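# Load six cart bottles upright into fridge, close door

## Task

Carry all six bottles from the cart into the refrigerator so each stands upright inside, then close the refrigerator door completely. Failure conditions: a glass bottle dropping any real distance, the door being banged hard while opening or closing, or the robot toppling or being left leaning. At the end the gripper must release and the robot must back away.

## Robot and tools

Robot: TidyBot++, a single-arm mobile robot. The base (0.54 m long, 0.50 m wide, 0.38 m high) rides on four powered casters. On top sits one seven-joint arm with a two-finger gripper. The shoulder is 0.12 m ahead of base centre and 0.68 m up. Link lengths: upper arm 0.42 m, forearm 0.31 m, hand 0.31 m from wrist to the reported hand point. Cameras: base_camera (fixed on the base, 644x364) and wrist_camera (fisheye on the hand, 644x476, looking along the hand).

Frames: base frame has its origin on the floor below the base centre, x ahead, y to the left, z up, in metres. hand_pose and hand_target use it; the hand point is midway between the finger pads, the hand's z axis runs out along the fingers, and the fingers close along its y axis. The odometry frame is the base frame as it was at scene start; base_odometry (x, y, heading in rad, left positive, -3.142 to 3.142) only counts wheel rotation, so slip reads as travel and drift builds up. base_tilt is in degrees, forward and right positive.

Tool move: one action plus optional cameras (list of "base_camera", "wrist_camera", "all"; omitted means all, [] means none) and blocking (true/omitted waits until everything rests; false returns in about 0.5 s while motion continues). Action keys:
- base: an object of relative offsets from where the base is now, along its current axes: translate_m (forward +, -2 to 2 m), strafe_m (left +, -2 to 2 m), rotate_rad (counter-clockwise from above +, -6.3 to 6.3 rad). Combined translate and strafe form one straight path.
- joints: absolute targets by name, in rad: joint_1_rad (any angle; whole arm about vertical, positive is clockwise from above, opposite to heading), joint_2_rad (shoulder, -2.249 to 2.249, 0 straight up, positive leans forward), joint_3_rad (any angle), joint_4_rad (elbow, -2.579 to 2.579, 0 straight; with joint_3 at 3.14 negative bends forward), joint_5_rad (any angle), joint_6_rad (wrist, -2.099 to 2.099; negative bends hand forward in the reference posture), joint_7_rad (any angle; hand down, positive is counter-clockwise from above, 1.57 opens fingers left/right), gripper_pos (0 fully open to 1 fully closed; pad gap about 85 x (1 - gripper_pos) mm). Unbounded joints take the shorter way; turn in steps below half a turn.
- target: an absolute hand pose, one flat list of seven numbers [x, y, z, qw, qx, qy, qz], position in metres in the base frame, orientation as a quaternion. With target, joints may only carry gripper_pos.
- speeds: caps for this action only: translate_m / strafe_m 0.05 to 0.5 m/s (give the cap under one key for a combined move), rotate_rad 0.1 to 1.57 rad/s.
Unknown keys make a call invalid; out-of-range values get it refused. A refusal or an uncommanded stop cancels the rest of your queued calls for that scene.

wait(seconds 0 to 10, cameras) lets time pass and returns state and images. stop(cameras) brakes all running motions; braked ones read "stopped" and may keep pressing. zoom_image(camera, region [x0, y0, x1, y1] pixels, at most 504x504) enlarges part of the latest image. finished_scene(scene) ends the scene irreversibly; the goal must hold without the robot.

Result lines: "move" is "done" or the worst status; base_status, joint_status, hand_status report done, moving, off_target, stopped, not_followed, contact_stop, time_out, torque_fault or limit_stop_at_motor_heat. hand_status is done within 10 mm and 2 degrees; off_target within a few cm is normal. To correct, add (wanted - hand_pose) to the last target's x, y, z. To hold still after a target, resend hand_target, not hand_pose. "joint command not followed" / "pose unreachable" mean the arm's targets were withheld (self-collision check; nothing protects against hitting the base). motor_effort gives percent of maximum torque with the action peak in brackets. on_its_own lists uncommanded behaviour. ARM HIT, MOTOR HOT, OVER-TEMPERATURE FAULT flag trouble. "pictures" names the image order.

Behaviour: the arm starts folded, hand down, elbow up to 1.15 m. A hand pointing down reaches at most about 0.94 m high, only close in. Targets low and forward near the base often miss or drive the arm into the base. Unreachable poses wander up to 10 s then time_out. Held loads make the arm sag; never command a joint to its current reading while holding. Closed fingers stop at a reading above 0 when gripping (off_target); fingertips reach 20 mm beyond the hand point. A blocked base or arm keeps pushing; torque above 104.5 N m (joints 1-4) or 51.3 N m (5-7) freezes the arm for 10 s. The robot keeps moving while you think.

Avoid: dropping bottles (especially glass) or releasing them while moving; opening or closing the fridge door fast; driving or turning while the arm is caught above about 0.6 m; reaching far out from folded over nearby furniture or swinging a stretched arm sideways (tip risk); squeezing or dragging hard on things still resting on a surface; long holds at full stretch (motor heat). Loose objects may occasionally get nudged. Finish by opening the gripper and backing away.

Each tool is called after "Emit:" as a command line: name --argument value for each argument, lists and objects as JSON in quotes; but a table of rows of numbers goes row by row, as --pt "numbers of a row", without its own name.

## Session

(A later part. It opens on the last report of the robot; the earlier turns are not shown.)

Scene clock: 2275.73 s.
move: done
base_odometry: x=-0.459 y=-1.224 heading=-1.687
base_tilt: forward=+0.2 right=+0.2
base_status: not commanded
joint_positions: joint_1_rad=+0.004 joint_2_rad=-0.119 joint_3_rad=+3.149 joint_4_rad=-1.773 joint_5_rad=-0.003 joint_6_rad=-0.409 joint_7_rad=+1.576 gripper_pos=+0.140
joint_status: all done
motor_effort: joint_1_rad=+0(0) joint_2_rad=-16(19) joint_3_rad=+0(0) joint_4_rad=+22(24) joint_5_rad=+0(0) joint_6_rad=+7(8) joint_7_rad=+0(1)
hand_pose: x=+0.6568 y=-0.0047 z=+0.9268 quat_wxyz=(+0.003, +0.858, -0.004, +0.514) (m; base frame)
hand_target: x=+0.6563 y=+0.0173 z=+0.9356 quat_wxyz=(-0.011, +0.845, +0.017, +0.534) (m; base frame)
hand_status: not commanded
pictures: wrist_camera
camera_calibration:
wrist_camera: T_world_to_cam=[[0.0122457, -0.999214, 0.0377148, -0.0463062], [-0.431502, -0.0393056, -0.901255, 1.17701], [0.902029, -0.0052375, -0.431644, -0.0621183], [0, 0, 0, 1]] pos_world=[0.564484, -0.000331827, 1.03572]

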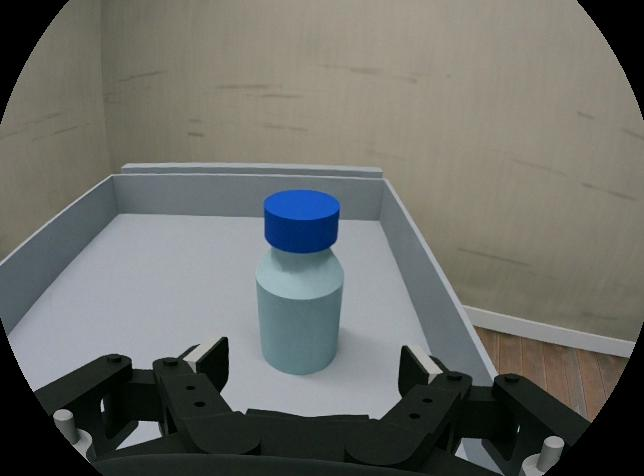

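Emit:
move --base '{"translate_m": 0.119, "strafe_m": 0.016}' --speeds '{"translate_m": 0.12}' --cameras '["wrist_camera"]'

Scene clock: 2291.27 s.
move: done
base_odometry: x=-0.457 y=-1.345 heading=-1.687
base_tilt: forward=+0.2 right=+0.1
base_status: done
joint_positions: joint_1_rad=+0.003 joint_2_rad=-0.129 joint_3_rad=+3.149 joint_4_rad=-1.774 joint_5_rad=-0.003 joint_6_rad=-0.405 joint_7_rad=+1.576 gripper_pos=+0.140
joint_status: not commanded
motor_effort: joint_1_rad=+0(1) joint_2_rad=-16(19) joint_3_rad=+0(1) joint_4_rad=+23(23) joint_5_rad=+0(1) joint_6_rad=+8(8) joint_7_rad=-1(1)
hand_pose: x=+0.6547 y=-0.0041 z=+0.9325 quat_wxyz=(+0.003, +0.855, -0.003, +0.519) (m; base frame)
hand_target: x=+0.6563 y=+0.0173 z=+0.9356 quat_wxyz=(-0.011, +0.845, +0.017, +0.534) (m; base frame)
hand_status: not commanded
pictures: wrist_camera
camera_calibration:
wrist_camera: T_world_to_cam=[[0.0127853, -0.999198, 0.0379386, -0.0465043], [-0.420107, -0.0397983, -0.906601, 1.1788], [0.907384, -0.00434716, -0.420279, -0.0718801], [0, 0, 0, 1]] pos_world=[0.561039, 0.000134688, 1.04025]

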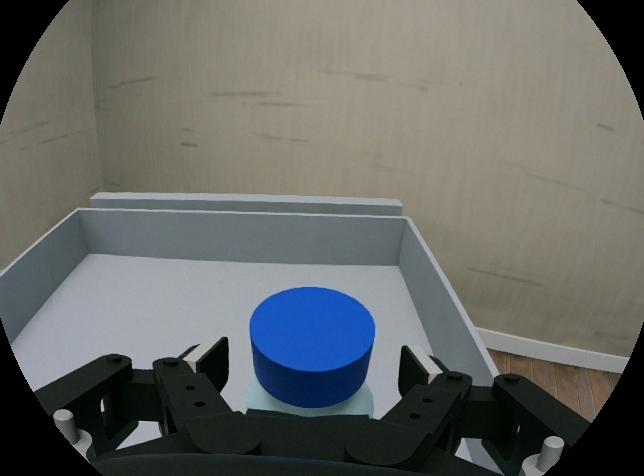

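Emit:
move --base '{"translate_m": 0.004}' --joints '{"gripper_pos": 0.6}' --cameras '["wrist_camera"]'

Emit:
move --joints '{"joint_4_rad": -1.763, "joint_6_rad": -0.464}' --cameras '[]'

Scene clock: 2296.90 s.
move: off_target
base_odometry: x=-0.457 y=-1.349 heading=-1.687
base_tilt: forward=+0.2 right=+0.2
base_status: done
joint_positions: joint_1_rad=+0.002 joint_2_rad=-0.131 joint_3_rad=+3.149 joint_4_rad=-1.775 joint_5_rad=-0.003 joint_6_rad=-0.402 joint_7_rad=+1.576 gripper_pos=+0.453
joint_status: gripper_pos off_target (ended at +0.453, target +0.600)
motor_effort: joint_1_rad=+0(1) joint_2_rad=-16(19) joint_3_rad=+0(1) joint_4_rad=+22(24) joint_5_rad=-1(1) joint_6_rad=+6(8) joint_7_rad=-1(1)
hand_pose: x=+0.6546 y=-0.0037 z=+0.9337 quat_wxyz=(+0.002, +0.854, -0.003, +0.521) (m; base frame)
hand_target: x=+0.6563 y=+0.0173 z=+0.9356 quat_wxyz=(-0.011, +0.845, +0.017, +0.534) (m; base frame)
hand_status: not commanded
pictures: wrist_camera
camera_calibration:
wrist_camera: T_world_to_cam=[[0.0134636, -0.999193, 0.0378385, -0.0464224], [-0.416529, -0.0400067, -0.908242, 1.179], [0.909023, -0.00353263, -0.416732, -0.0756084], [0, 0, 0, 1]] pos_world=[0.560443, 0.000515911, 1.04106]

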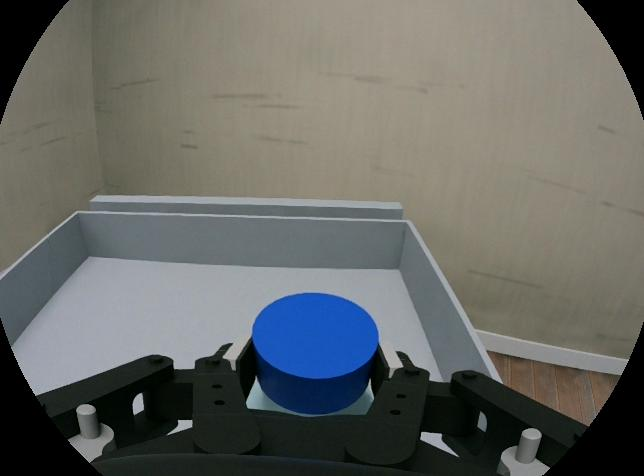

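Scene clock: 2297.57 s.
move: done
base_odometry: x=-0.457 y=-1.349 heading=-1.687
base_tilt: forward=+0.2 right=+0.1
base_status: not commanded
joint_positions: joint_1_rad=+0.002 joint_2_rad=-0.131 joint_3_rad=+3.149 joint_4_rad=-1.758 joint_5_rad=-0.003 joint_6_rad=-0.437 joint_7_rad=+1.576 gripper_pos=+0.453
joint_status: all done
motor_effort: joint_1_rad=+0(0) joint_2_rad=-15(17) joint_3_rad=+0(0) joint_4_rad=+21(22) joint_5_rad=+0(1) joint_6_rad=+6(8) joint_7_rad=-1(2)
hand_pose: x=+0.6522 y=-0.0036 z=+0.9339 quat_wxyz=(+0.002, +0.858, -0.003, +0.513) (m; base frame)
hand_target: x=+0.6460 y=+0.0191 z=+0.9261 quat_wxyz=(-0.013, +0.865, +0.019, +0.501) (m; base frame)
hand_status: not commanded
pictures: none
No camera images: "cameras" was empty.

Emit:
move --joints '{"joint_4_rad": -1.4, "joint_6_rad": -0.83}' --cameras '["wrist_camera"]'

Emit:
move --base '{"translate_m": -0.25}' --speeds '{"translate_m": 0.3}' --joints '{"joint_2_rad": -0.455, "joint_4_rad": -1.415, "joint_6_rad": -1.185}' --cameras '["wrist_camera"]'

Emit:
move --base '{"translate_m": 0.072, "strafe_m": 0.789, "rotate_rad": 1.154}' --speeds '{"strafe_m": 0.45, "rotate_rad": 0.8}' --cameras '["base_camera", "wrist_camera"]'

Emit:
zoom_image --camera "base_camera" --region '[180, 80, 480, 160]'

Scene clock: 2311.63 s.
move: done
base_odometry: x=-0.457 y=-1.349 heading=-1.687
base_tilt: forward=+0.2 right=+0.1
base_status: not commanded
joint_positions: joint_1_rad=+0.002 joint_2_rad=-0.113 joint_3_rad=+3.149 joint_4_rad=-1.436 joint_5_rad=-0.003 joint_6_rad=-0.781 joint_7_rad=+1.576 gripper_pos=+0.453
joint_status: all done
motor_effort: joint_1_rad=+0(0) joint_2_rad=-20(23) joint_3_rad=+0(0) joint_4_rad=+27(30) joint_5_rad=+0(1) joint_6_rad=+10(12) joint_7_rad=+0(1)
hand_pose: x=+0.6447 y=-0.0033 z=+1.0186 quat_wxyz=(+0.002, +0.868, -0.002, +0.496) (m; base frame)
hand_target: x=+0.6312 y=+0.0241 z=+1.0380 quat_wxyz=(-0.018, +0.865, +0.029, +0.500) (m; base frame)
hand_status: not commanded
pictures: wrist_camera
camera_calibration:
wrist_camera: T_world_to_cam=[[0.0168143, -0.999188, 0.0366186, -0.0500753], [-0.469024, -0.0402265, -0.882269, 1.25937], [0.883025, -0.00234029, -0.46932, 0.0391004], [0, 0, 0, 1]] pos_world=[0.55699, 0.000716875, 1.13129]

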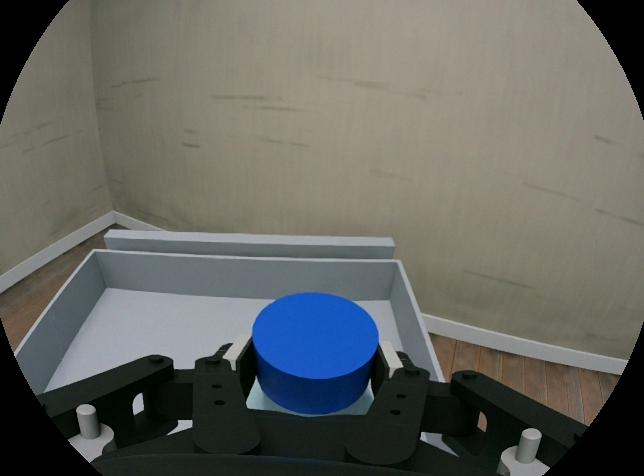

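Scene clock: 2313.60 s.
move: done
base_odometry: x=-0.428 y=-1.100 heading=-1.687
base_tilt: forward=+0.2 right=+0.1
base_status: done
joint_positions: joint_1_rad=+0.001 joint_2_rad=-0.449 joint_3_rad=+3.149 joint_4_rad=-1.436 joint_5_rad=-0.003 joint_6_rad=-1.138 joint_7_rad=+1.576 gripper_pos=+0.453
joint_status: all done
motor_effort: joint_1_rad=+0(1) joint_2_rad=-4(26) joint_3_rad=+0(2) joint_4_rad=+24(29) joint_5_rad=+0(1) joint_6_rad=+11(12) joint_7_rad=-1(1)
hand_pose: x=+0.4633 y=-0.0014 z=+1.0705 quat_wxyz=(+0.000, +0.873, -0.001, +0.487) (m; base frame)
hand_target: x=+0.4523 y=+0.0241 z=+1.0715 quat_wxyz=(-0.019, +0.877, +0.040, +0.478) (m; base frame)
hand_status: not commanded
pictures: wrist_camera
camera_calibration:
wrist_camera: T_world_to_cam=[[0.0212308, -0.999195, 0.0340455, -0.0462842], [-0.486805, -0.0400754, -0.872591, 1.21803], [0.873253, 0.00195229, -0.487264, 0.247351], [0, 0, 0, 1]] pos_world=[0.377927, 0.00208323, 1.18494]

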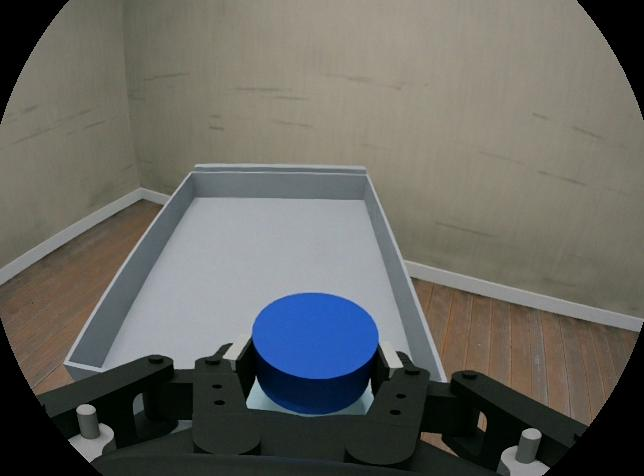

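Scene clock: 2316.60 s.
move: done
base_odometry: x=+0.348 y=-1.263 heading=-0.533
base_tilt: forward=+0.2 right=+0.1
base_status: done
joint_positions: joint_1_rad=-0.001 joint_2_rad=-0.438 joint_3_rad=+3.148 joint_4_rad=-1.436 joint_5_rad=-0.004 joint_6_rad=-1.140 joint_7_rad=+1.576 gripper_pos=+0.453
joint_status: not commanded
motor_effort: joint_1_rad=+0(1) joint_2_rad=-6(8) joint_3_rad=+0(4) joint_4_rad=+24(25) joint_5_rad=+0(2) joint_6_rad=+11(11) joint_7_rad=-1(1)
hand_pose: x=+0.4676 y=-0.0003 z=+1.0660 quat_wxyz=(-0.001, +0.877, +0.000, +0.481) (m; base frame)
hand_target: x=+0.4523 y=+0.0241 z=+1.0715 quat_wxyz=(-0.019, +0.877, +0.040, +0.478) (m; base frame)
hand_status: not commanded
pictures: base_camera, wrist_camera
camera_calibration:
wrist_camera: T_world_to_cam=[[0.0244792, -0.999145, 0.0333306, -0.0458606], [-0.498257, -0.0410982, -0.866055, 1.21463], [0.866684, 0.00459311, -0.498837, 0.256848], [0, 0, 0, 1]] pos_world=[0.383715, 0.00291801, 1.18159]

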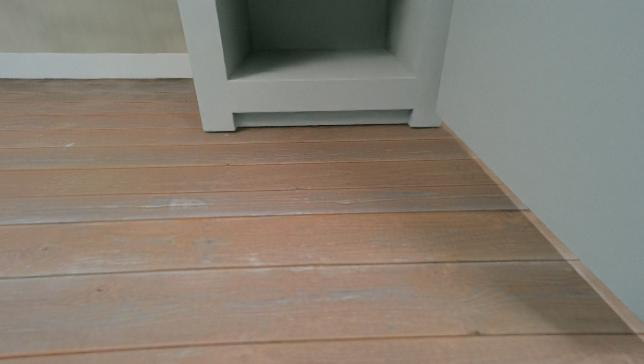

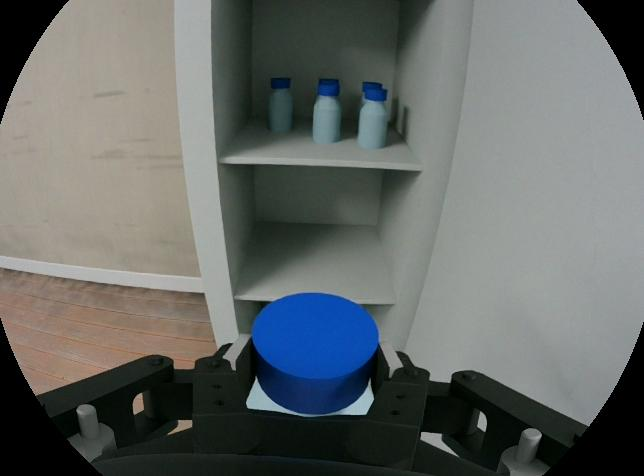

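Scaled by 1.680.

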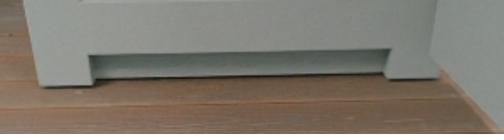

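Emit:
move --base '{"translate_m": 0.586, "rotate_rad": 0.018}' --speeds '{"translate_m": 0.35}' --joints '{"joint_1_rad": -0.245, "joint_2_rad": -0.072, "joint_4_rad": -1.084, "joint_6_rad": -0.89}' --cameras '["base_camera", "wrist_camera"]'

Emit:
move --joints '{"joint_2_rad": -0.13, "joint_4_rad": -1.31, "joint_6_rad": -0.75}' --cameras '["wrist_camera"]'

Scene clock: 2339.60 s.
move: done
base_odometry: x=+0.853 y=-1.561 heading=-0.514
base_tilt: forward=+0.2 right=+0.1
base_status: done
joint_positions: joint_1_rad=-0.221 joint_2_rad=-0.040 joint_3_rad=+3.148 joint_4_rad=-1.122 joint_5_rad=-0.004 joint_6_rad=-0.965 joint_7_rad=+1.576 gripper_pos=+0.453
joint_status: all done
motor_effort: joint_1_rad=+0(2) joint_2_rad=-21(26) joint_3_rad=+0(2) joint_4_rad=+25(27) joint_5_rad=+0(1) joint_6_rad=+11(13) joint_7_rad=-1(1)
hand_pose: x=+0.6436 y=+0.1169 z=+1.1068 quat_wxyz=(-0.057, +0.849, +0.094, +0.517) (m; base frame)
hand_target: x=+0.6304 y=+0.1418 z=+1.1673 quat_wxyz=(-0.081, +0.804, +0.122, +0.576) (m; base frame)
hand_status: not commanded
pictures: base_camera, wrist_camera
camera_calibration:
wrist_camera: T_world_to_cam=[[0.237765, -0.970585, 0.0378535, -0.0801136], [-0.398817, -0.133085, -0.907322, 1.33494], [0.885671, 0.200633, -0.418728, 0.000349872], [0, 0, 0, 1]] pos_world=[0.551135, 0.0998328, 1.2144]

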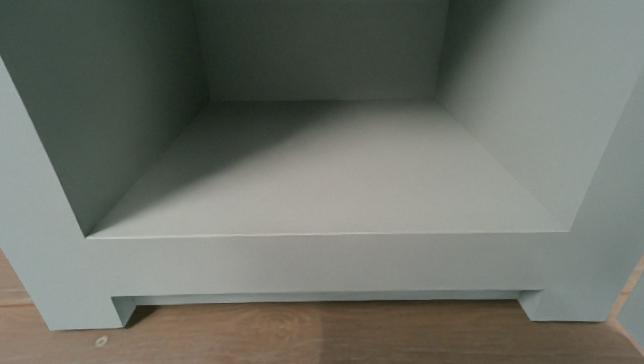

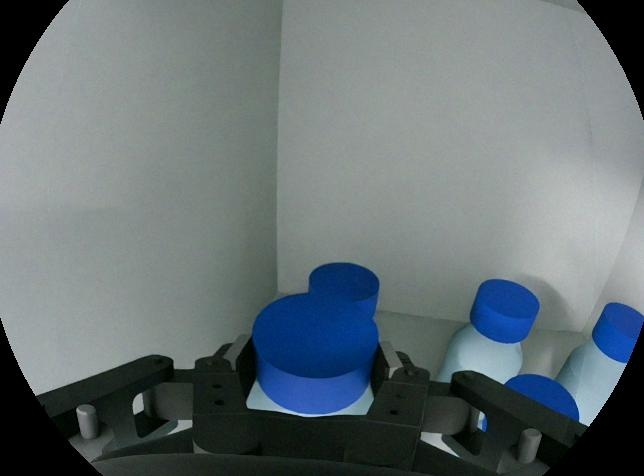

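Scene clock: 2341.07 s.
move: done
base_odometry: x=+0.853 y=-1.561 heading=-0.514
base_tilt: forward=+0.2 right=+0.2
base_status: not commanded
joint_positions: joint_1_rad=-0.221 joint_2_rad=-0.091 joint_3_rad=+3.148 joint_4_rad=-1.310 joint_5_rad=-0.004 joint_6_rad=-0.830 joint_7_rad=+1.576 gripper_pos=+0.453
joint_status: all done
motor_effort: joint_1_rad=+0(0) joint_2_rad=-21(23) joint_3_rad=+0(1) joint_4_rad=+27(28) joint_5_rad=+0(0) joint_6_rad=+11(12) joint_7_rad=+0(1)
hand_pose: x=+0.6395 y=+0.1158 z=+1.0659 quat_wxyz=(-0.057, +0.849, +0.093, +0.517) (m; base frame)
hand_target: x=+0.6279 y=+0.1393 z=+1.1097 quat_wxyz=(-0.079, +0.813, +0.119, +0.564) (m; base frame)
hand_status: not commanded
pictures: wrist_camera
camera_calibration:
wrist_camera: T_world_to_cam=[[0.237337, -0.970712, 0.0372666, -0.0777595], [-0.399913, -0.132595, -0.906911, 1.29629], [0.885291, 0.20034, -0.419671, -0.0116497], [0, 0, 0, 1]] pos_world=[0.547173, 0.0987336, 1.17363]

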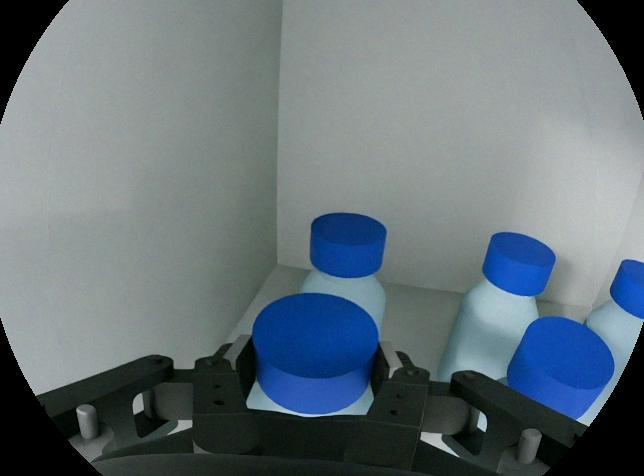

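Emit:
move --joints '{"joint_4_rad": -1.33, "joint_6_rad": -0.73}' --cameras '[]'

Emit:
move --joints '{"joint_4_rad": -1.35, "joint_6_rad": -0.715}' --cameras '["wrist_camera"]'

Emit:
move --joints '{"joint_4_rad": -1.37, "joint_6_rad": -0.705}' --cameras '[]'

Scene clock: 2347.03 s.
move: done
base_odometry: x=+0.853 y=-1.561 heading=-0.514
base_tilt: forward=+0.2 right=+0.1
base_status: not commanded
joint_positions: joint_1_rad=-0.221 joint_2_rad=-0.093 joint_3_rad=+3.148 joint_4_rad=-1.329 joint_5_rad=-0.004 joint_6_rad=-0.806 joint_7_rad=+1.576 gripper_pos=+0.453
joint_status: all done
motor_effort: joint_1_rad=+0(0) joint_2_rad=-21(22) joint_3_rad=+0(0) joint_4_rad=+26(28) joint_5_rad=+0(0) joint_6_rad=+11(12) joint_7_rad=-1(1)
hand_pose: x=+0.6414 y=+0.1161 z=+1.0629 quat_wxyz=(-0.057, +0.847, +0.093, +0.520) (m; base frame)
hand_target: x=+0.6302 y=+0.1396 z=+1.1039 quat_wxyz=(-0.079, +0.813, +0.118, +0.564) (m; base frame)
hand_status: not commanded
pictures: none
No camera images: "cameras" was empty.

Scene clock: 2347.60 s.
move: done
base_odometry: x=+0.853 y=-1.561 heading=-0.514
base_tilt: forward=+0.2 right=+0.1
base_status: not commanded
joint_positions: joint_1_rad=-0.221 joint_2_rad=-0.095 joint_3_rad=+3.148 joint_4_rad=-1.344 joint_5_rad=-0.004 joint_6_rad=-0.786 joint_7_rad=+1.576 gripper_pos=+0.453
joint_status: all done
motor_effort: joint_1_rad=+0(0) joint_2_rad=-20(21) joint_3_rad=+0(0) joint_4_rad=+26(27) joint_5_rad=+0(0) joint_6_rad=+10(12) joint_7_rad=+0(1)
hand_pose: x=+0.6428 y=+0.1164 z=+1.0605 quat_wxyz=(-0.057, +0.846, +0.093, +0.522) (m; base frame)
hand_target: x=+0.6319 y=+0.1398 z=+1.0965 quat_wxyz=(-0.079, +0.815, +0.118, +0.562) (m; base frame)
hand_status: not commanded
pictures: wrist_camera
camera_calibration:
wrist_camera: T_world_to_cam=[[0.236688, -0.970862, 0.0375045, -0.0775004], [-0.388251, -0.129897, -0.912353, 1.2907], [0.89064, 0.201382, -0.407683, -0.0332492], [0, 0, 0, 1]] pos_world=[0.549074, 0.0991116, 1.16693]

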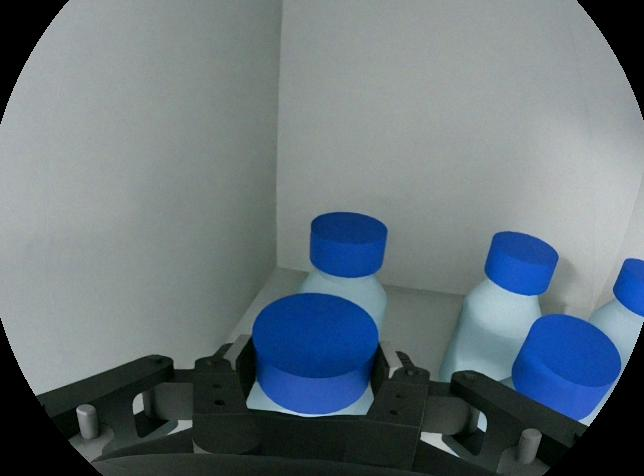

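Scene clock: 2348.17 s.
move: done
base_odometry: x=+0.853 y=-1.561 heading=-0.514
base_tilt: forward=+0.2 right=+0.1
base_status: not commanded
joint_positions: joint_1_rad=-0.221 joint_2_rad=-0.101 joint_3_rad=+3.148 joint_4_rad=-1.358 joint_5_rad=-0.004 joint_6_rad=-0.771 joint_7_rad=+1.576 gripper_pos=+0.453
joint_status: all done
motor_effort: joint_1_rad=+0(0) joint_2_rad=-19(20) joint_3_rad=+0(0) joint_4_rad=+26(26) joint_5_rad=+0(0) joint_6_rad=+10(10) joint_7_rad=-1(1)
hand_pose: x=+0.6422 y=+0.1163 z=+1.0605 quat_wxyz=(-0.058, +0.844, +0.093, +0.526) (m; base frame)
hand_target: x=+0.6329 y=+0.1399 z=+1.0877 quat_wxyz=(-0.078, +0.817, +0.118, +0.558) (m; base frame)
hand_status: not commanded
pictures: none
No camera images: "cameras" was empty.

Emit:
move --joints '{"joint_4_rad": -1.385, "joint_6_rad": -0.70}' --cameras '[]'

Emit:
move --joints '{"joint_4_rad": -1.375, "gripper_pos": 0.1}' --cameras '["wrist_camera"]'

Scene clock: 2351.90 s.
move: done
base_odometry: x=+0.853 y=-1.561 heading=-0.514
base_tilt: forward=+0.2 right=+0.1
base_status: not commanded
joint_positions: joint_1_rad=-0.221 joint_2_rad=-0.106 joint_3_rad=+3.148 joint_4_rad=-1.367 joint_5_rad=-0.004 joint_6_rad=-0.760 joint_7_rad=+1.576 gripper_pos=+0.453
joint_status: all done
motor_effort: joint_1_rad=+0(0) joint_2_rad=-18(19) joint_3_rad=+0(0) joint_4_rad=+24(25) joint_5_rad=+0(0) joint_6_rad=+9(10) joint_7_rad=-1(1)
hand_pose: x=+0.6415 y=+0.1161 z=+1.0604 quat_wxyz=(-0.058, +0.842, +0.093, +0.528) (m; base frame)
hand_target: x=+0.6333 y=+0.1399 z=+1.0803 quat_wxyz=(-0.078, +0.820, +0.118, +0.554) (m; base frame)
hand_status: not commanded
pictures: none
No camera images: "cameras" was empty.

Scene clock: 2352.80 s.
move: done
base_odometry: x=+0.853 y=-1.561 heading=-0.515
base_tilt: forward=+0.2 right=+0.1
base_status: not commanded
joint_positions: joint_1_rad=-0.221 joint_2_rad=-0.119 joint_3_rad=+3.148 joint_4_rad=-1.367 joint_5_rad=-0.004 joint_6_rad=-0.750 joint_7_rad=+1.576 gripper_pos=+0.100
joint_status: all done
motor_effort: joint_1_rad=+0(0) joint_2_rad=-15(20) joint_3_rad=+0(1) joint_4_rad=+22(27) joint_5_rad=+0(0) joint_6_rad=+7(11) joint_7_rad=-1(1)
hand_pose: x=+0.6380 y=+0.1153 z=+1.0705 quat_wxyz=(-0.059, +0.836, +0.092, +0.538) (m; base frame)
hand_target: x=+0.6334 y=+0.1400 z=+1.0862 quat_wxyz=(-0.078, +0.818, +0.118, +0.558) (m; base frame)
hand_status: not commanded
pictures: wrist_camera
camera_calibration:
wrist_camera: T_world_to_cam=[[0.235132, -0.971213, 0.0381918, -0.0775499], [-0.354094, -0.122187, -0.927193, 1.29101], [0.905169, 0.204489, -0.372631, -0.0718853], [0, 0, 0, 1]] pos_world=[0.540443, 0.0971278, 1.17319]

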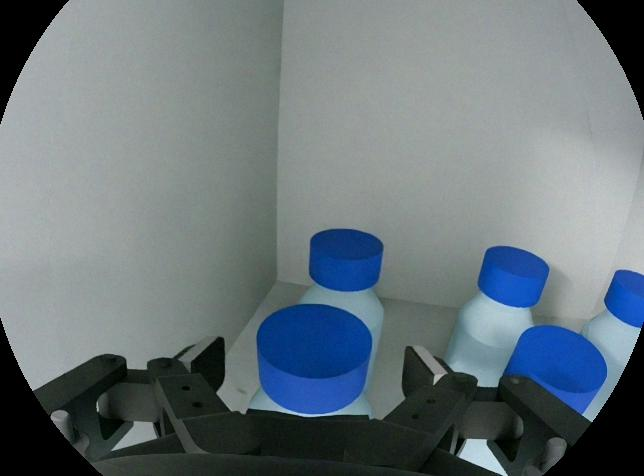

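Emit:
move --base '{"translate_m": -0.087, "strafe_m": -0.02}' --speeds '{"translate_m": 0.25}' --joints '{"joint_2_rad": -0.03, "joint_4_rad": -1.106, "joint_6_rad": -1.05}' --cameras '["wrist_camera"]'

Emit:
move --base '{"translate_m": -0.67}' --speeds '{"translate_m": 0.5}' --joints '{"joint_1_rad": 0.0, "joint_2_rad": -0.45, "joint_4_rad": -1.43, "joint_6_rad": -1.2}' --cameras '["base_camera", "wrist_camera"]'

Scene clock: 2564.53 s.
move: done
base_odometry: x=+0.767 y=-1.535 heading=-0.514
base_tilt: forward=+0.2 right=+0.1
base_status: done
joint_positions: joint_1_rad=-0.223 joint_2_rad=-0.037 joint_3_rad=+3.148 joint_4_rad=-1.118 joint_5_rad=-0.004 joint_6_rad=-0.980 joint_7_rad=+1.576 gripper_pos=+0.100
joint_status: all done
motor_effort: joint_1_rad=+0(1) joint_2_rad=-17(19) joint_3_rad=+0(1) joint_4_rad=+20(24) joint_5_rad=+0(0) joint_6_rad=+7(9) joint_7_rad=+0(1)
hand_pose: x=+0.6427 y=+0.1175 z=+1.1034 quat_wxyz=(-0.056, +0.852, +0.095, +0.511) (m; base frame)
hand_target: x=+0.6280 y=+0.1431 z=+1.0880 quat_wxyz=(-0.073, +0.863, +0.133, +0.482) (m; base frame)
hand_status: not commanded
pictures: wrist_camera
camera_calibration:
wrist_camera: T_world_to_cam=[[0.239723, -0.970115, 0.0375576, -0.0801593], [-0.410746, -0.136399, -0.90149, 1.33321], [0.879671, 0.200681, -0.431168, 0.0171779], [0, 0, 0, 1]] pos_world=[0.551715, 0.100638, 1.21229]

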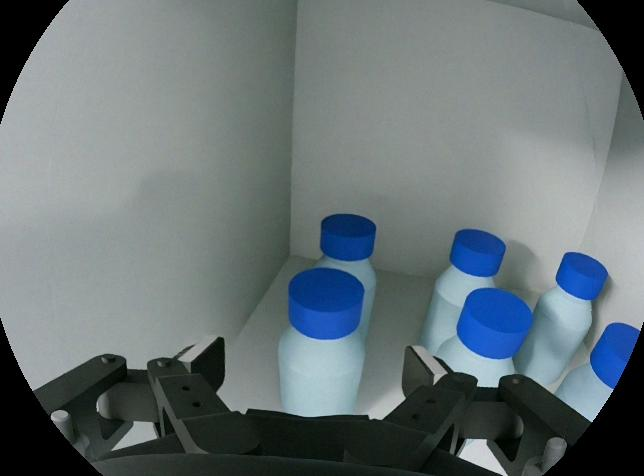

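Scene clock: 2567.20 s.
move: done
base_odometry: x=+0.183 y=-1.206 heading=-0.514
base_tilt: forward=+0.2 right=+0.1
base_status: done
joint_positions: joint_1_rad=-0.025 joint_2_rad=-0.455 joint_3_rad=+3.148 joint_4_rad=-1.403 joint_5_rad=-0.004 joint_6_rad=-1.134 joint_7_rad=+1.576 gripper_pos=+0.100
joint_status: all done
motor_effort: joint_1_rad=+0(1) joint_2_rad=-3(24) joint_3_rad=+0(1) joint_4_rad=+20(22) joint_5_rad=+0(1) joint_6_rad=+8(9) joint_7_rad=-1(1)
hand_pose: x=+0.4611 y=+0.0081 z=+1.0910 quat_wxyz=(-0.007, +0.863, +0.010, +0.505) (m; base frame)
hand_target: x=+0.4522 y=+0.0169 z=+1.0582 quat_wxyz=(-0.015, +0.886, +0.030, +0.463) (m; base frame)
hand_status: not commanded
pictures: base_camera, wrist_camera
camera_calibration:
wrist_camera: T_world_to_cam=[[0.0467774, -0.9983, 0.0347783, -0.0500733], [-0.447571, -0.0520725, -0.892731, 1.2393], [0.893024, 0.0261938, -0.449246, 0.208485], [0, 0, 0, 1]] pos_world=[0.370833, 0.0090839, 1.20176]

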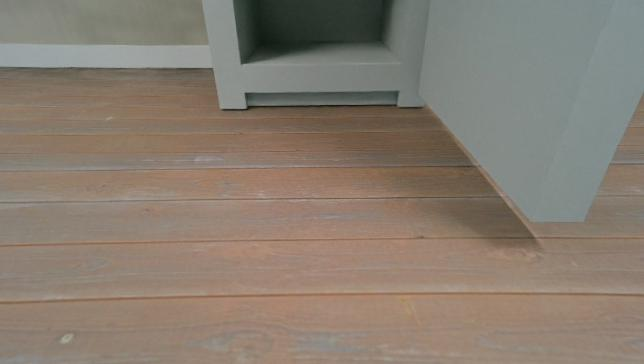

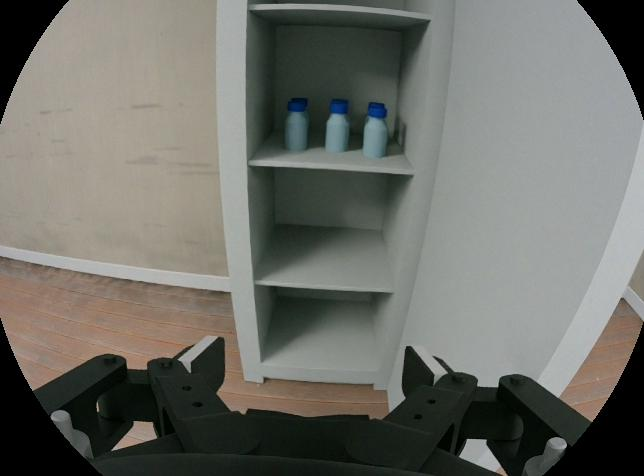

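Emit:
zoom_image --camera "base_camera" --region '[200, 80, 440, 130]'

Emit:
zoom_image --camera "base_camera" --region '[400, 80, 620, 270]'

Scaled by 2.100.

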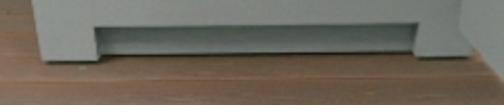

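Scaled by 2.291.

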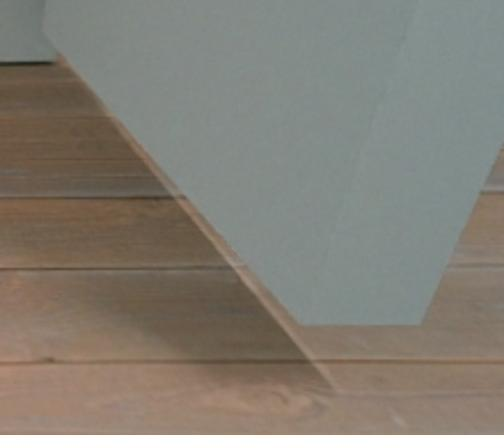

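Emit:
move --base '{"translate_m": 0.434, "strafe_m": -0.805, "rotate_rad": 0.4}' --speeds '{"translate_m": 0.4}' --joints '{"joint_1_rad": -3.1, "joint_2_rad": 0.0, "joint_4_rad": -1.9, "joint_6_rad": -1.2, "gripper_pos": 0.5}' --cameras '["base_camera", "wrist_camera"]'

Scene clock: 2642.20 s.
move: done
base_odometry: x=+0.165 y=-2.120 heading=-0.113
base_tilt: forward=+0.2 right=+0.1
base_status: done
joint_positions: joint_1_rad=-3.075 joint_2_rad=-0.011 joint_3_rad=+3.146 joint_4_rad=-1.872 joint_5_rad=-0.005 joint_6_rad=-1.136 joint_7_rad=+1.576 gripper_pos=+0.500
joint_status: all done
motor_effort: joint_1_rad=+0(2) joint_2_rad=-16(17) joint_3_rad=+0(2) joint_4_rad=+18(21) joint_5_rad=+0(1) joint_6_rad=+1(8) joint_7_rad=-1(1)
hand_pose: x=-0.2217 y=+0.0215 z=+0.7046 quat_wxyz=(-0.072, +0.033, +0.997, +0.001) (m; base frame)
hand_target: x=-0.1922 y=-0.0045 z=+0.6904 quat_wxyz=(-0.022, +0.000, +0.999, -0.027) (m; base frame)
hand_status: not commanded
pictures: base_camera, wrist_camera
camera_calibration:
wrist_camera: T_world_to_cam=[[0.0244193, 0.999701, 0.000885949, -0.0152923], [0.981757, -0.0238139, -0.18864, 0.409559], [-0.188563, 0.00547626, -0.982046, 0.780343], [0, 0, 0, 1]] pos_world=[-0.25457, 0.0207675, 0.843605]

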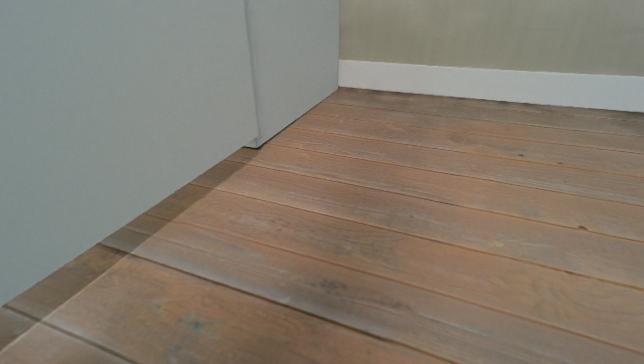

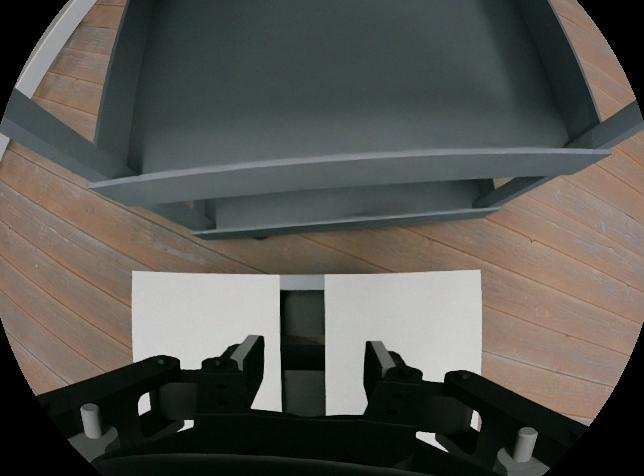

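Emit:
move --base '{"translate_m": 0.1, "strafe_m": 0.022, "rotate_rad": -0.397}' --speeds '{"translate_m": 0.3}' --cameras '["base_camera", "wrist_camera"]'

Scene clock: 2649.07 s.
move: done
base_odometry: x=+0.267 y=-2.110 heading=-0.510
base_tilt: forward=+0.2 right=+0.1
base_status: done
joint_positions: joint_1_rad=-3.080 joint_2_rad=-0.005 joint_3_rad=+3.147 joint_4_rad=-1.877 joint_5_rad=-0.005 joint_6_rad=-1.142 joint_7_rad=+1.576 gripper_pos=+0.500
joint_status: not commanded
motor_effort: joint_1_rad=+0(1) joint_2_rad=-16(18) joint_3_rad=+0(2) joint_4_rad=+18(18) joint_5_rad=+0(1) joint_6_rad=+0(2) joint_7_rad=-1(1)
hand_pose: x=-0.2185 y=+0.0202 z=+0.7006 quat_wxyz=(-0.064, +0.032, +0.997, +0.000) (m; base frame)
hand_target: x=-0.1922 y=-0.0045 z=+0.6904 quat_wxyz=(-0.022, +0.000, +0.999, -0.027) (m; base frame)
hand_status: not commanded
pictures: base_camera, wrist_camera
camera_calibration:
wrist_camera: T_world_to_cam=[[0.0213778, 0.999771, 0.0000752542, -0.0141904], [0.984808, -0.0210448, -0.172369, 0.394821], [-0.172328, 0.00375898, -0.985032, 0.782729], [0, 0, 0, 1]] pos_world=[-0.253633, 0.0195538, 0.839069]

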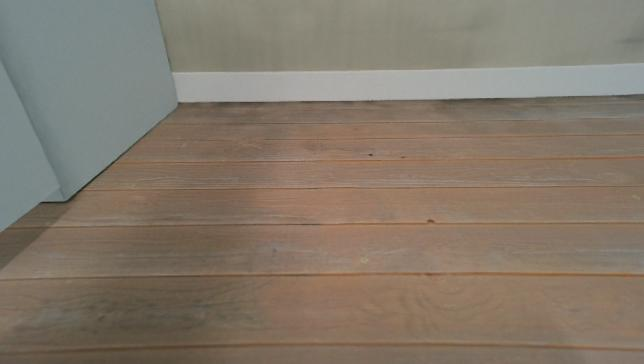

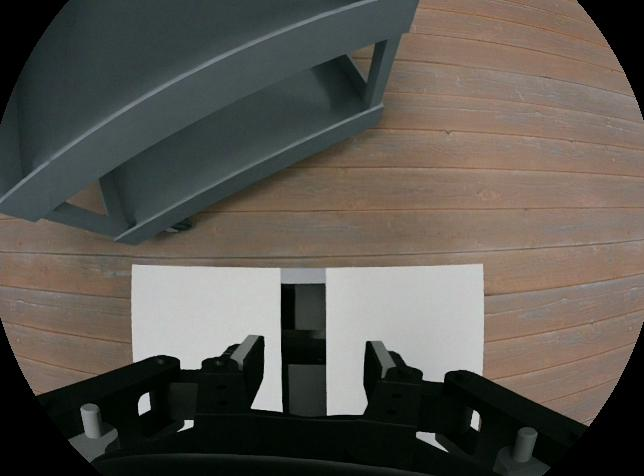

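Emit:
move --base '{"strafe_m": 0.51}' --speeds '{"strafe_m": 0.12}' --cameras '["base_camera", "wrist_camera"]'

Scene clock: 2675.63 s.
move: done
base_odometry: x=+0.516 y=-1.665 heading=-0.510
base_tilt: forward=+0.2 right=+0.1
base_status: done
joint_positions: joint_1_rad=-3.083 joint_2_rad=-0.005 joint_3_rad=+3.147 joint_4_rad=-1.877 joint_5_rad=-0.006 joint_6_rad=-1.142 joint_7_rad=+1.576 gripper_pos=+0.500
joint_status: not commanded
motor_effort: joint_1_rad=+0(2) joint_2_rad=-16(17) joint_3_rad=+0(2) joint_4_rad=+18(18) joint_5_rad=+0(1) joint_6_rad=+1(2) joint_7_rad=-1(1)
hand_pose: x=-0.2186 y=+0.0186 z=+0.7006 quat_wxyz=(-0.064, +0.030, +0.997, -0.001) (m; base frame)
hand_target: x=-0.1922 y=-0.0045 z=+0.6904 quat_wxyz=(-0.022, +0.000, +0.999, -0.027) (m; base frame)
hand_status: not commanded
pictures: base_camera, wrist_camera
camera_calibration:
wrist_camera: T_world_to_cam=[[0.0179778, 0.999838, -0.00108446, -0.0125068], [0.984861, -0.0178955, -0.172422, 0.394867], [-0.172413, 0.00203172, -0.985023, 0.782728], [0, 0, 0, 1]] pos_world=[-0.253712, 0.0179808, 0.839074]

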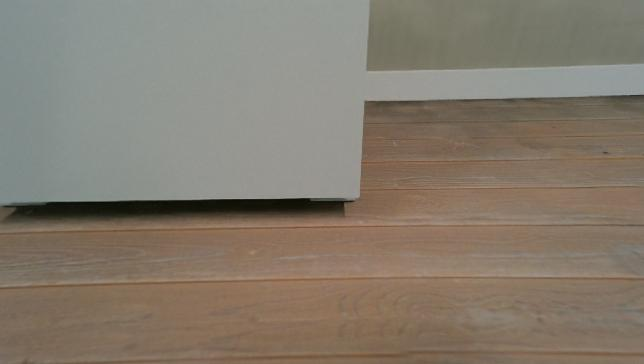

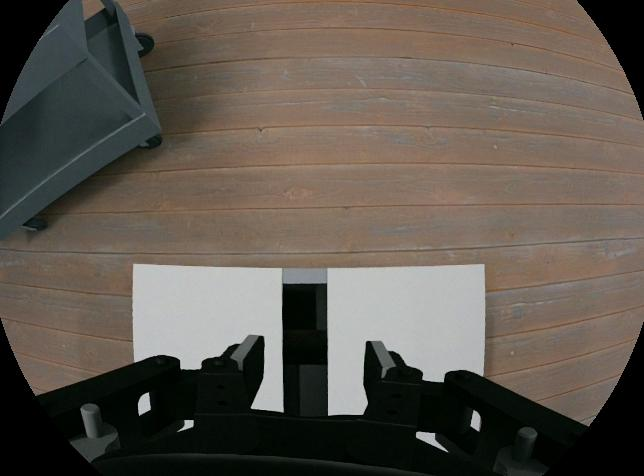

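Emit:
zoom_image --camera "base_camera" --region '[0, 150, 400, 240]'

Scaled by 1.260.

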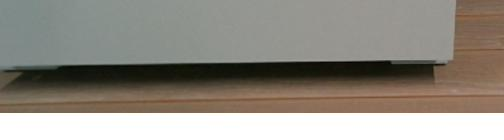

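Emit:
move --base '{"translate_m": 0.36, "strafe_m": 0.34}' --speeds '{"translate_m": 0.25}' --cameras '["base_camera"]'

Scene clock: 2706.97 s.
move: done
base_odometry: x=+0.997 y=-1.543 heading=-0.510
base_tilt: forward=+0.2 right=+0.1
base_status: done
joint_positions: joint_1_rad=-3.083 joint_2_rad=-0.003 joint_3_rad=+3.147 joint_4_rad=-1.877 joint_5_rad=-0.006 joint_6_rad=-1.142 joint_7_rad=+1.576 gripper_pos=+0.500
joint_status: not commanded
motor_effort: joint_1_rad=+0(1) joint_2_rad=-15(18) joint_3_rad=+0(1) joint_4_rad=+18(18) joint_5_rad=+0(1) joint_6_rad=+1(2) joint_7_rad=-1(1)
hand_pose: x=-0.2185 y=+0.0185 z=+0.7000 quat_wxyz=(-0.063, +0.030, +0.998, -0.001) (m; base frame)
hand_target: x=-0.1922 y=-0.0045 z=+0.6904 quat_wxyz=(-0.022, +0.000, +0.999, -0.027) (m; base frame)
hand_status: not commanded
pictures: base_camera

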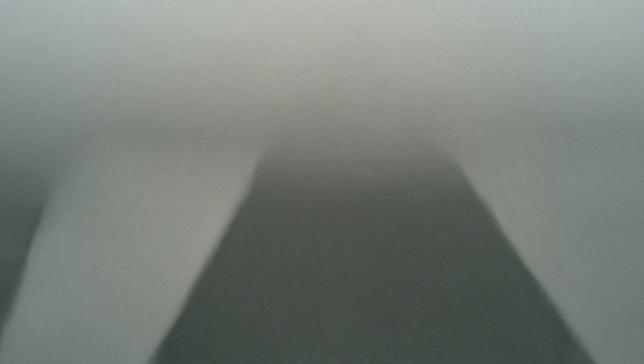

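Emit:
move --base '{"translate_m": 0.068}' --speeds '{"translate_m": 0.05}' --cameras '["base_camera"]'

Scene clock: 2713.53 s.
move: time_out
base_odometry: x=+1.025 y=-1.560 heading=-0.510
base_tilt: forward=+0.2 right=+0.1
base_status: translate_m time_out (by the wheels' count: +0.033 of +0.068)
joint_positions: joint_1_rad=-3.083 joint_2_rad=-0.003 joint_3_rad=+3.147 joint_4_rad=-1.880 joint_5_rad=-0.006 joint_6_rad=-1.146 joint_7_rad=+1.576 gripper_pos=+0.500
joint_status: not commanded
motor_effort: joint_1_rad=+0(2) joint_2_rad=-15(26) joint_3_rad=+0(1) joint_4_rad=+18(19) joint_5_rad=+0(1) joint_6_rad=+1(3) joint_7_rad=-1(1)
hand_pose: x=-0.2160 y=+0.0183 z=+0.6988 quat_wxyz=(-0.060, +0.030, +0.998, -0.001) (m; base frame)
hand_target: x=-0.1922 y=-0.0045 z=+0.6904 quat_wxyz=(-0.022, +0.000, +0.999, -0.027) (m; base frame)
hand_status: not commanded
pictures: base_camera

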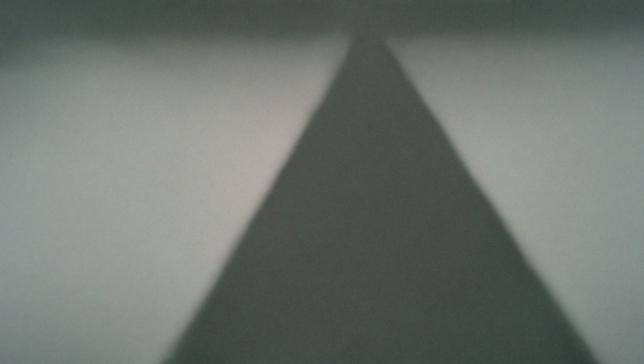

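Emit:
move --base '{"translate_m": -0.45}' --speeds '{"translate_m": 0.3}' --cameras '["base_camera"]'

Emit:
zoom_image --camera "base_camera" --region '[0, 80, 500, 260]'

Scene clock: 2725.73 s.
move: done
base_odometry: x=+0.632 y=-1.341 heading=-0.510
base_tilt: forward=+0.1 right=+0.1
base_status: done
joint_positions: joint_1_rad=-3.083 joint_2_rad=+0.002 joint_3_rad=+3.147 joint_4_rad=-1.882 joint_5_rad=-0.006 joint_6_rad=-1.147 joint_7_rad=+1.576 gripper_pos=+0.500
joint_status: not commanded
motor_effort: joint_1_rad=+0(1) joint_2_rad=-16(18) joint_3_rad=+0(1) joint_4_rad=+18(19) joint_5_rad=+0(1) joint_6_rad=+1(2) joint_7_rad=-1(1)
hand_pose: x=-0.2151 y=+0.0183 z=+0.6966 quat_wxyz=(-0.056, +0.030, +0.998, -0.001) (m; base frame)
hand_target: x=-0.1922 y=-0.0045 z=+0.6904 quat_wxyz=(-0.022, +0.000, +0.999, -0.027) (m; base frame)
hand_status: not commanded
pictures: base_camera

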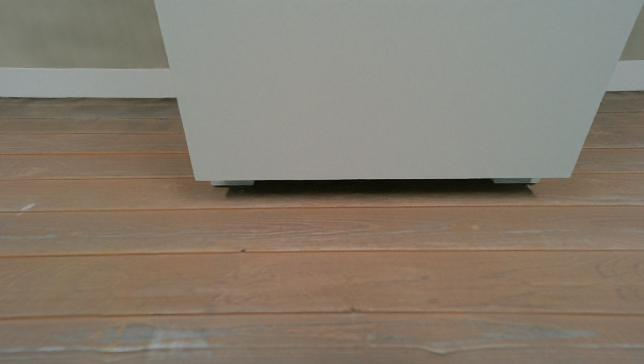

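Scaled by 1.008.

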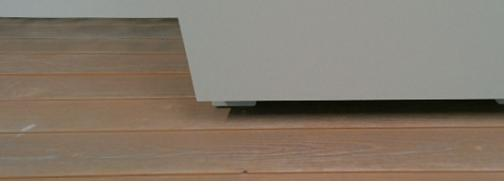

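Emit:
zoom_image --camera "base_camera" --region '[180, 150, 280, 210]'

Emit:
zoom_image --camera "base_camera" --region '[480, 150, 600, 210]'

Scaled by 5.040.

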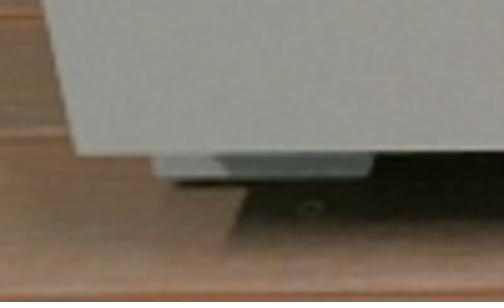

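Scaled by 4.200.

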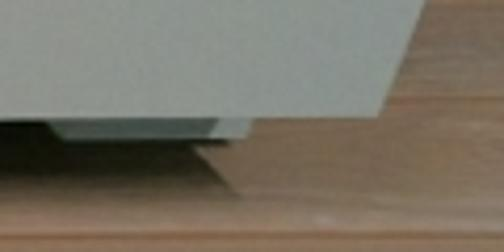

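Emit:
finished_scene --scene 1

The scene is finished: the task was done.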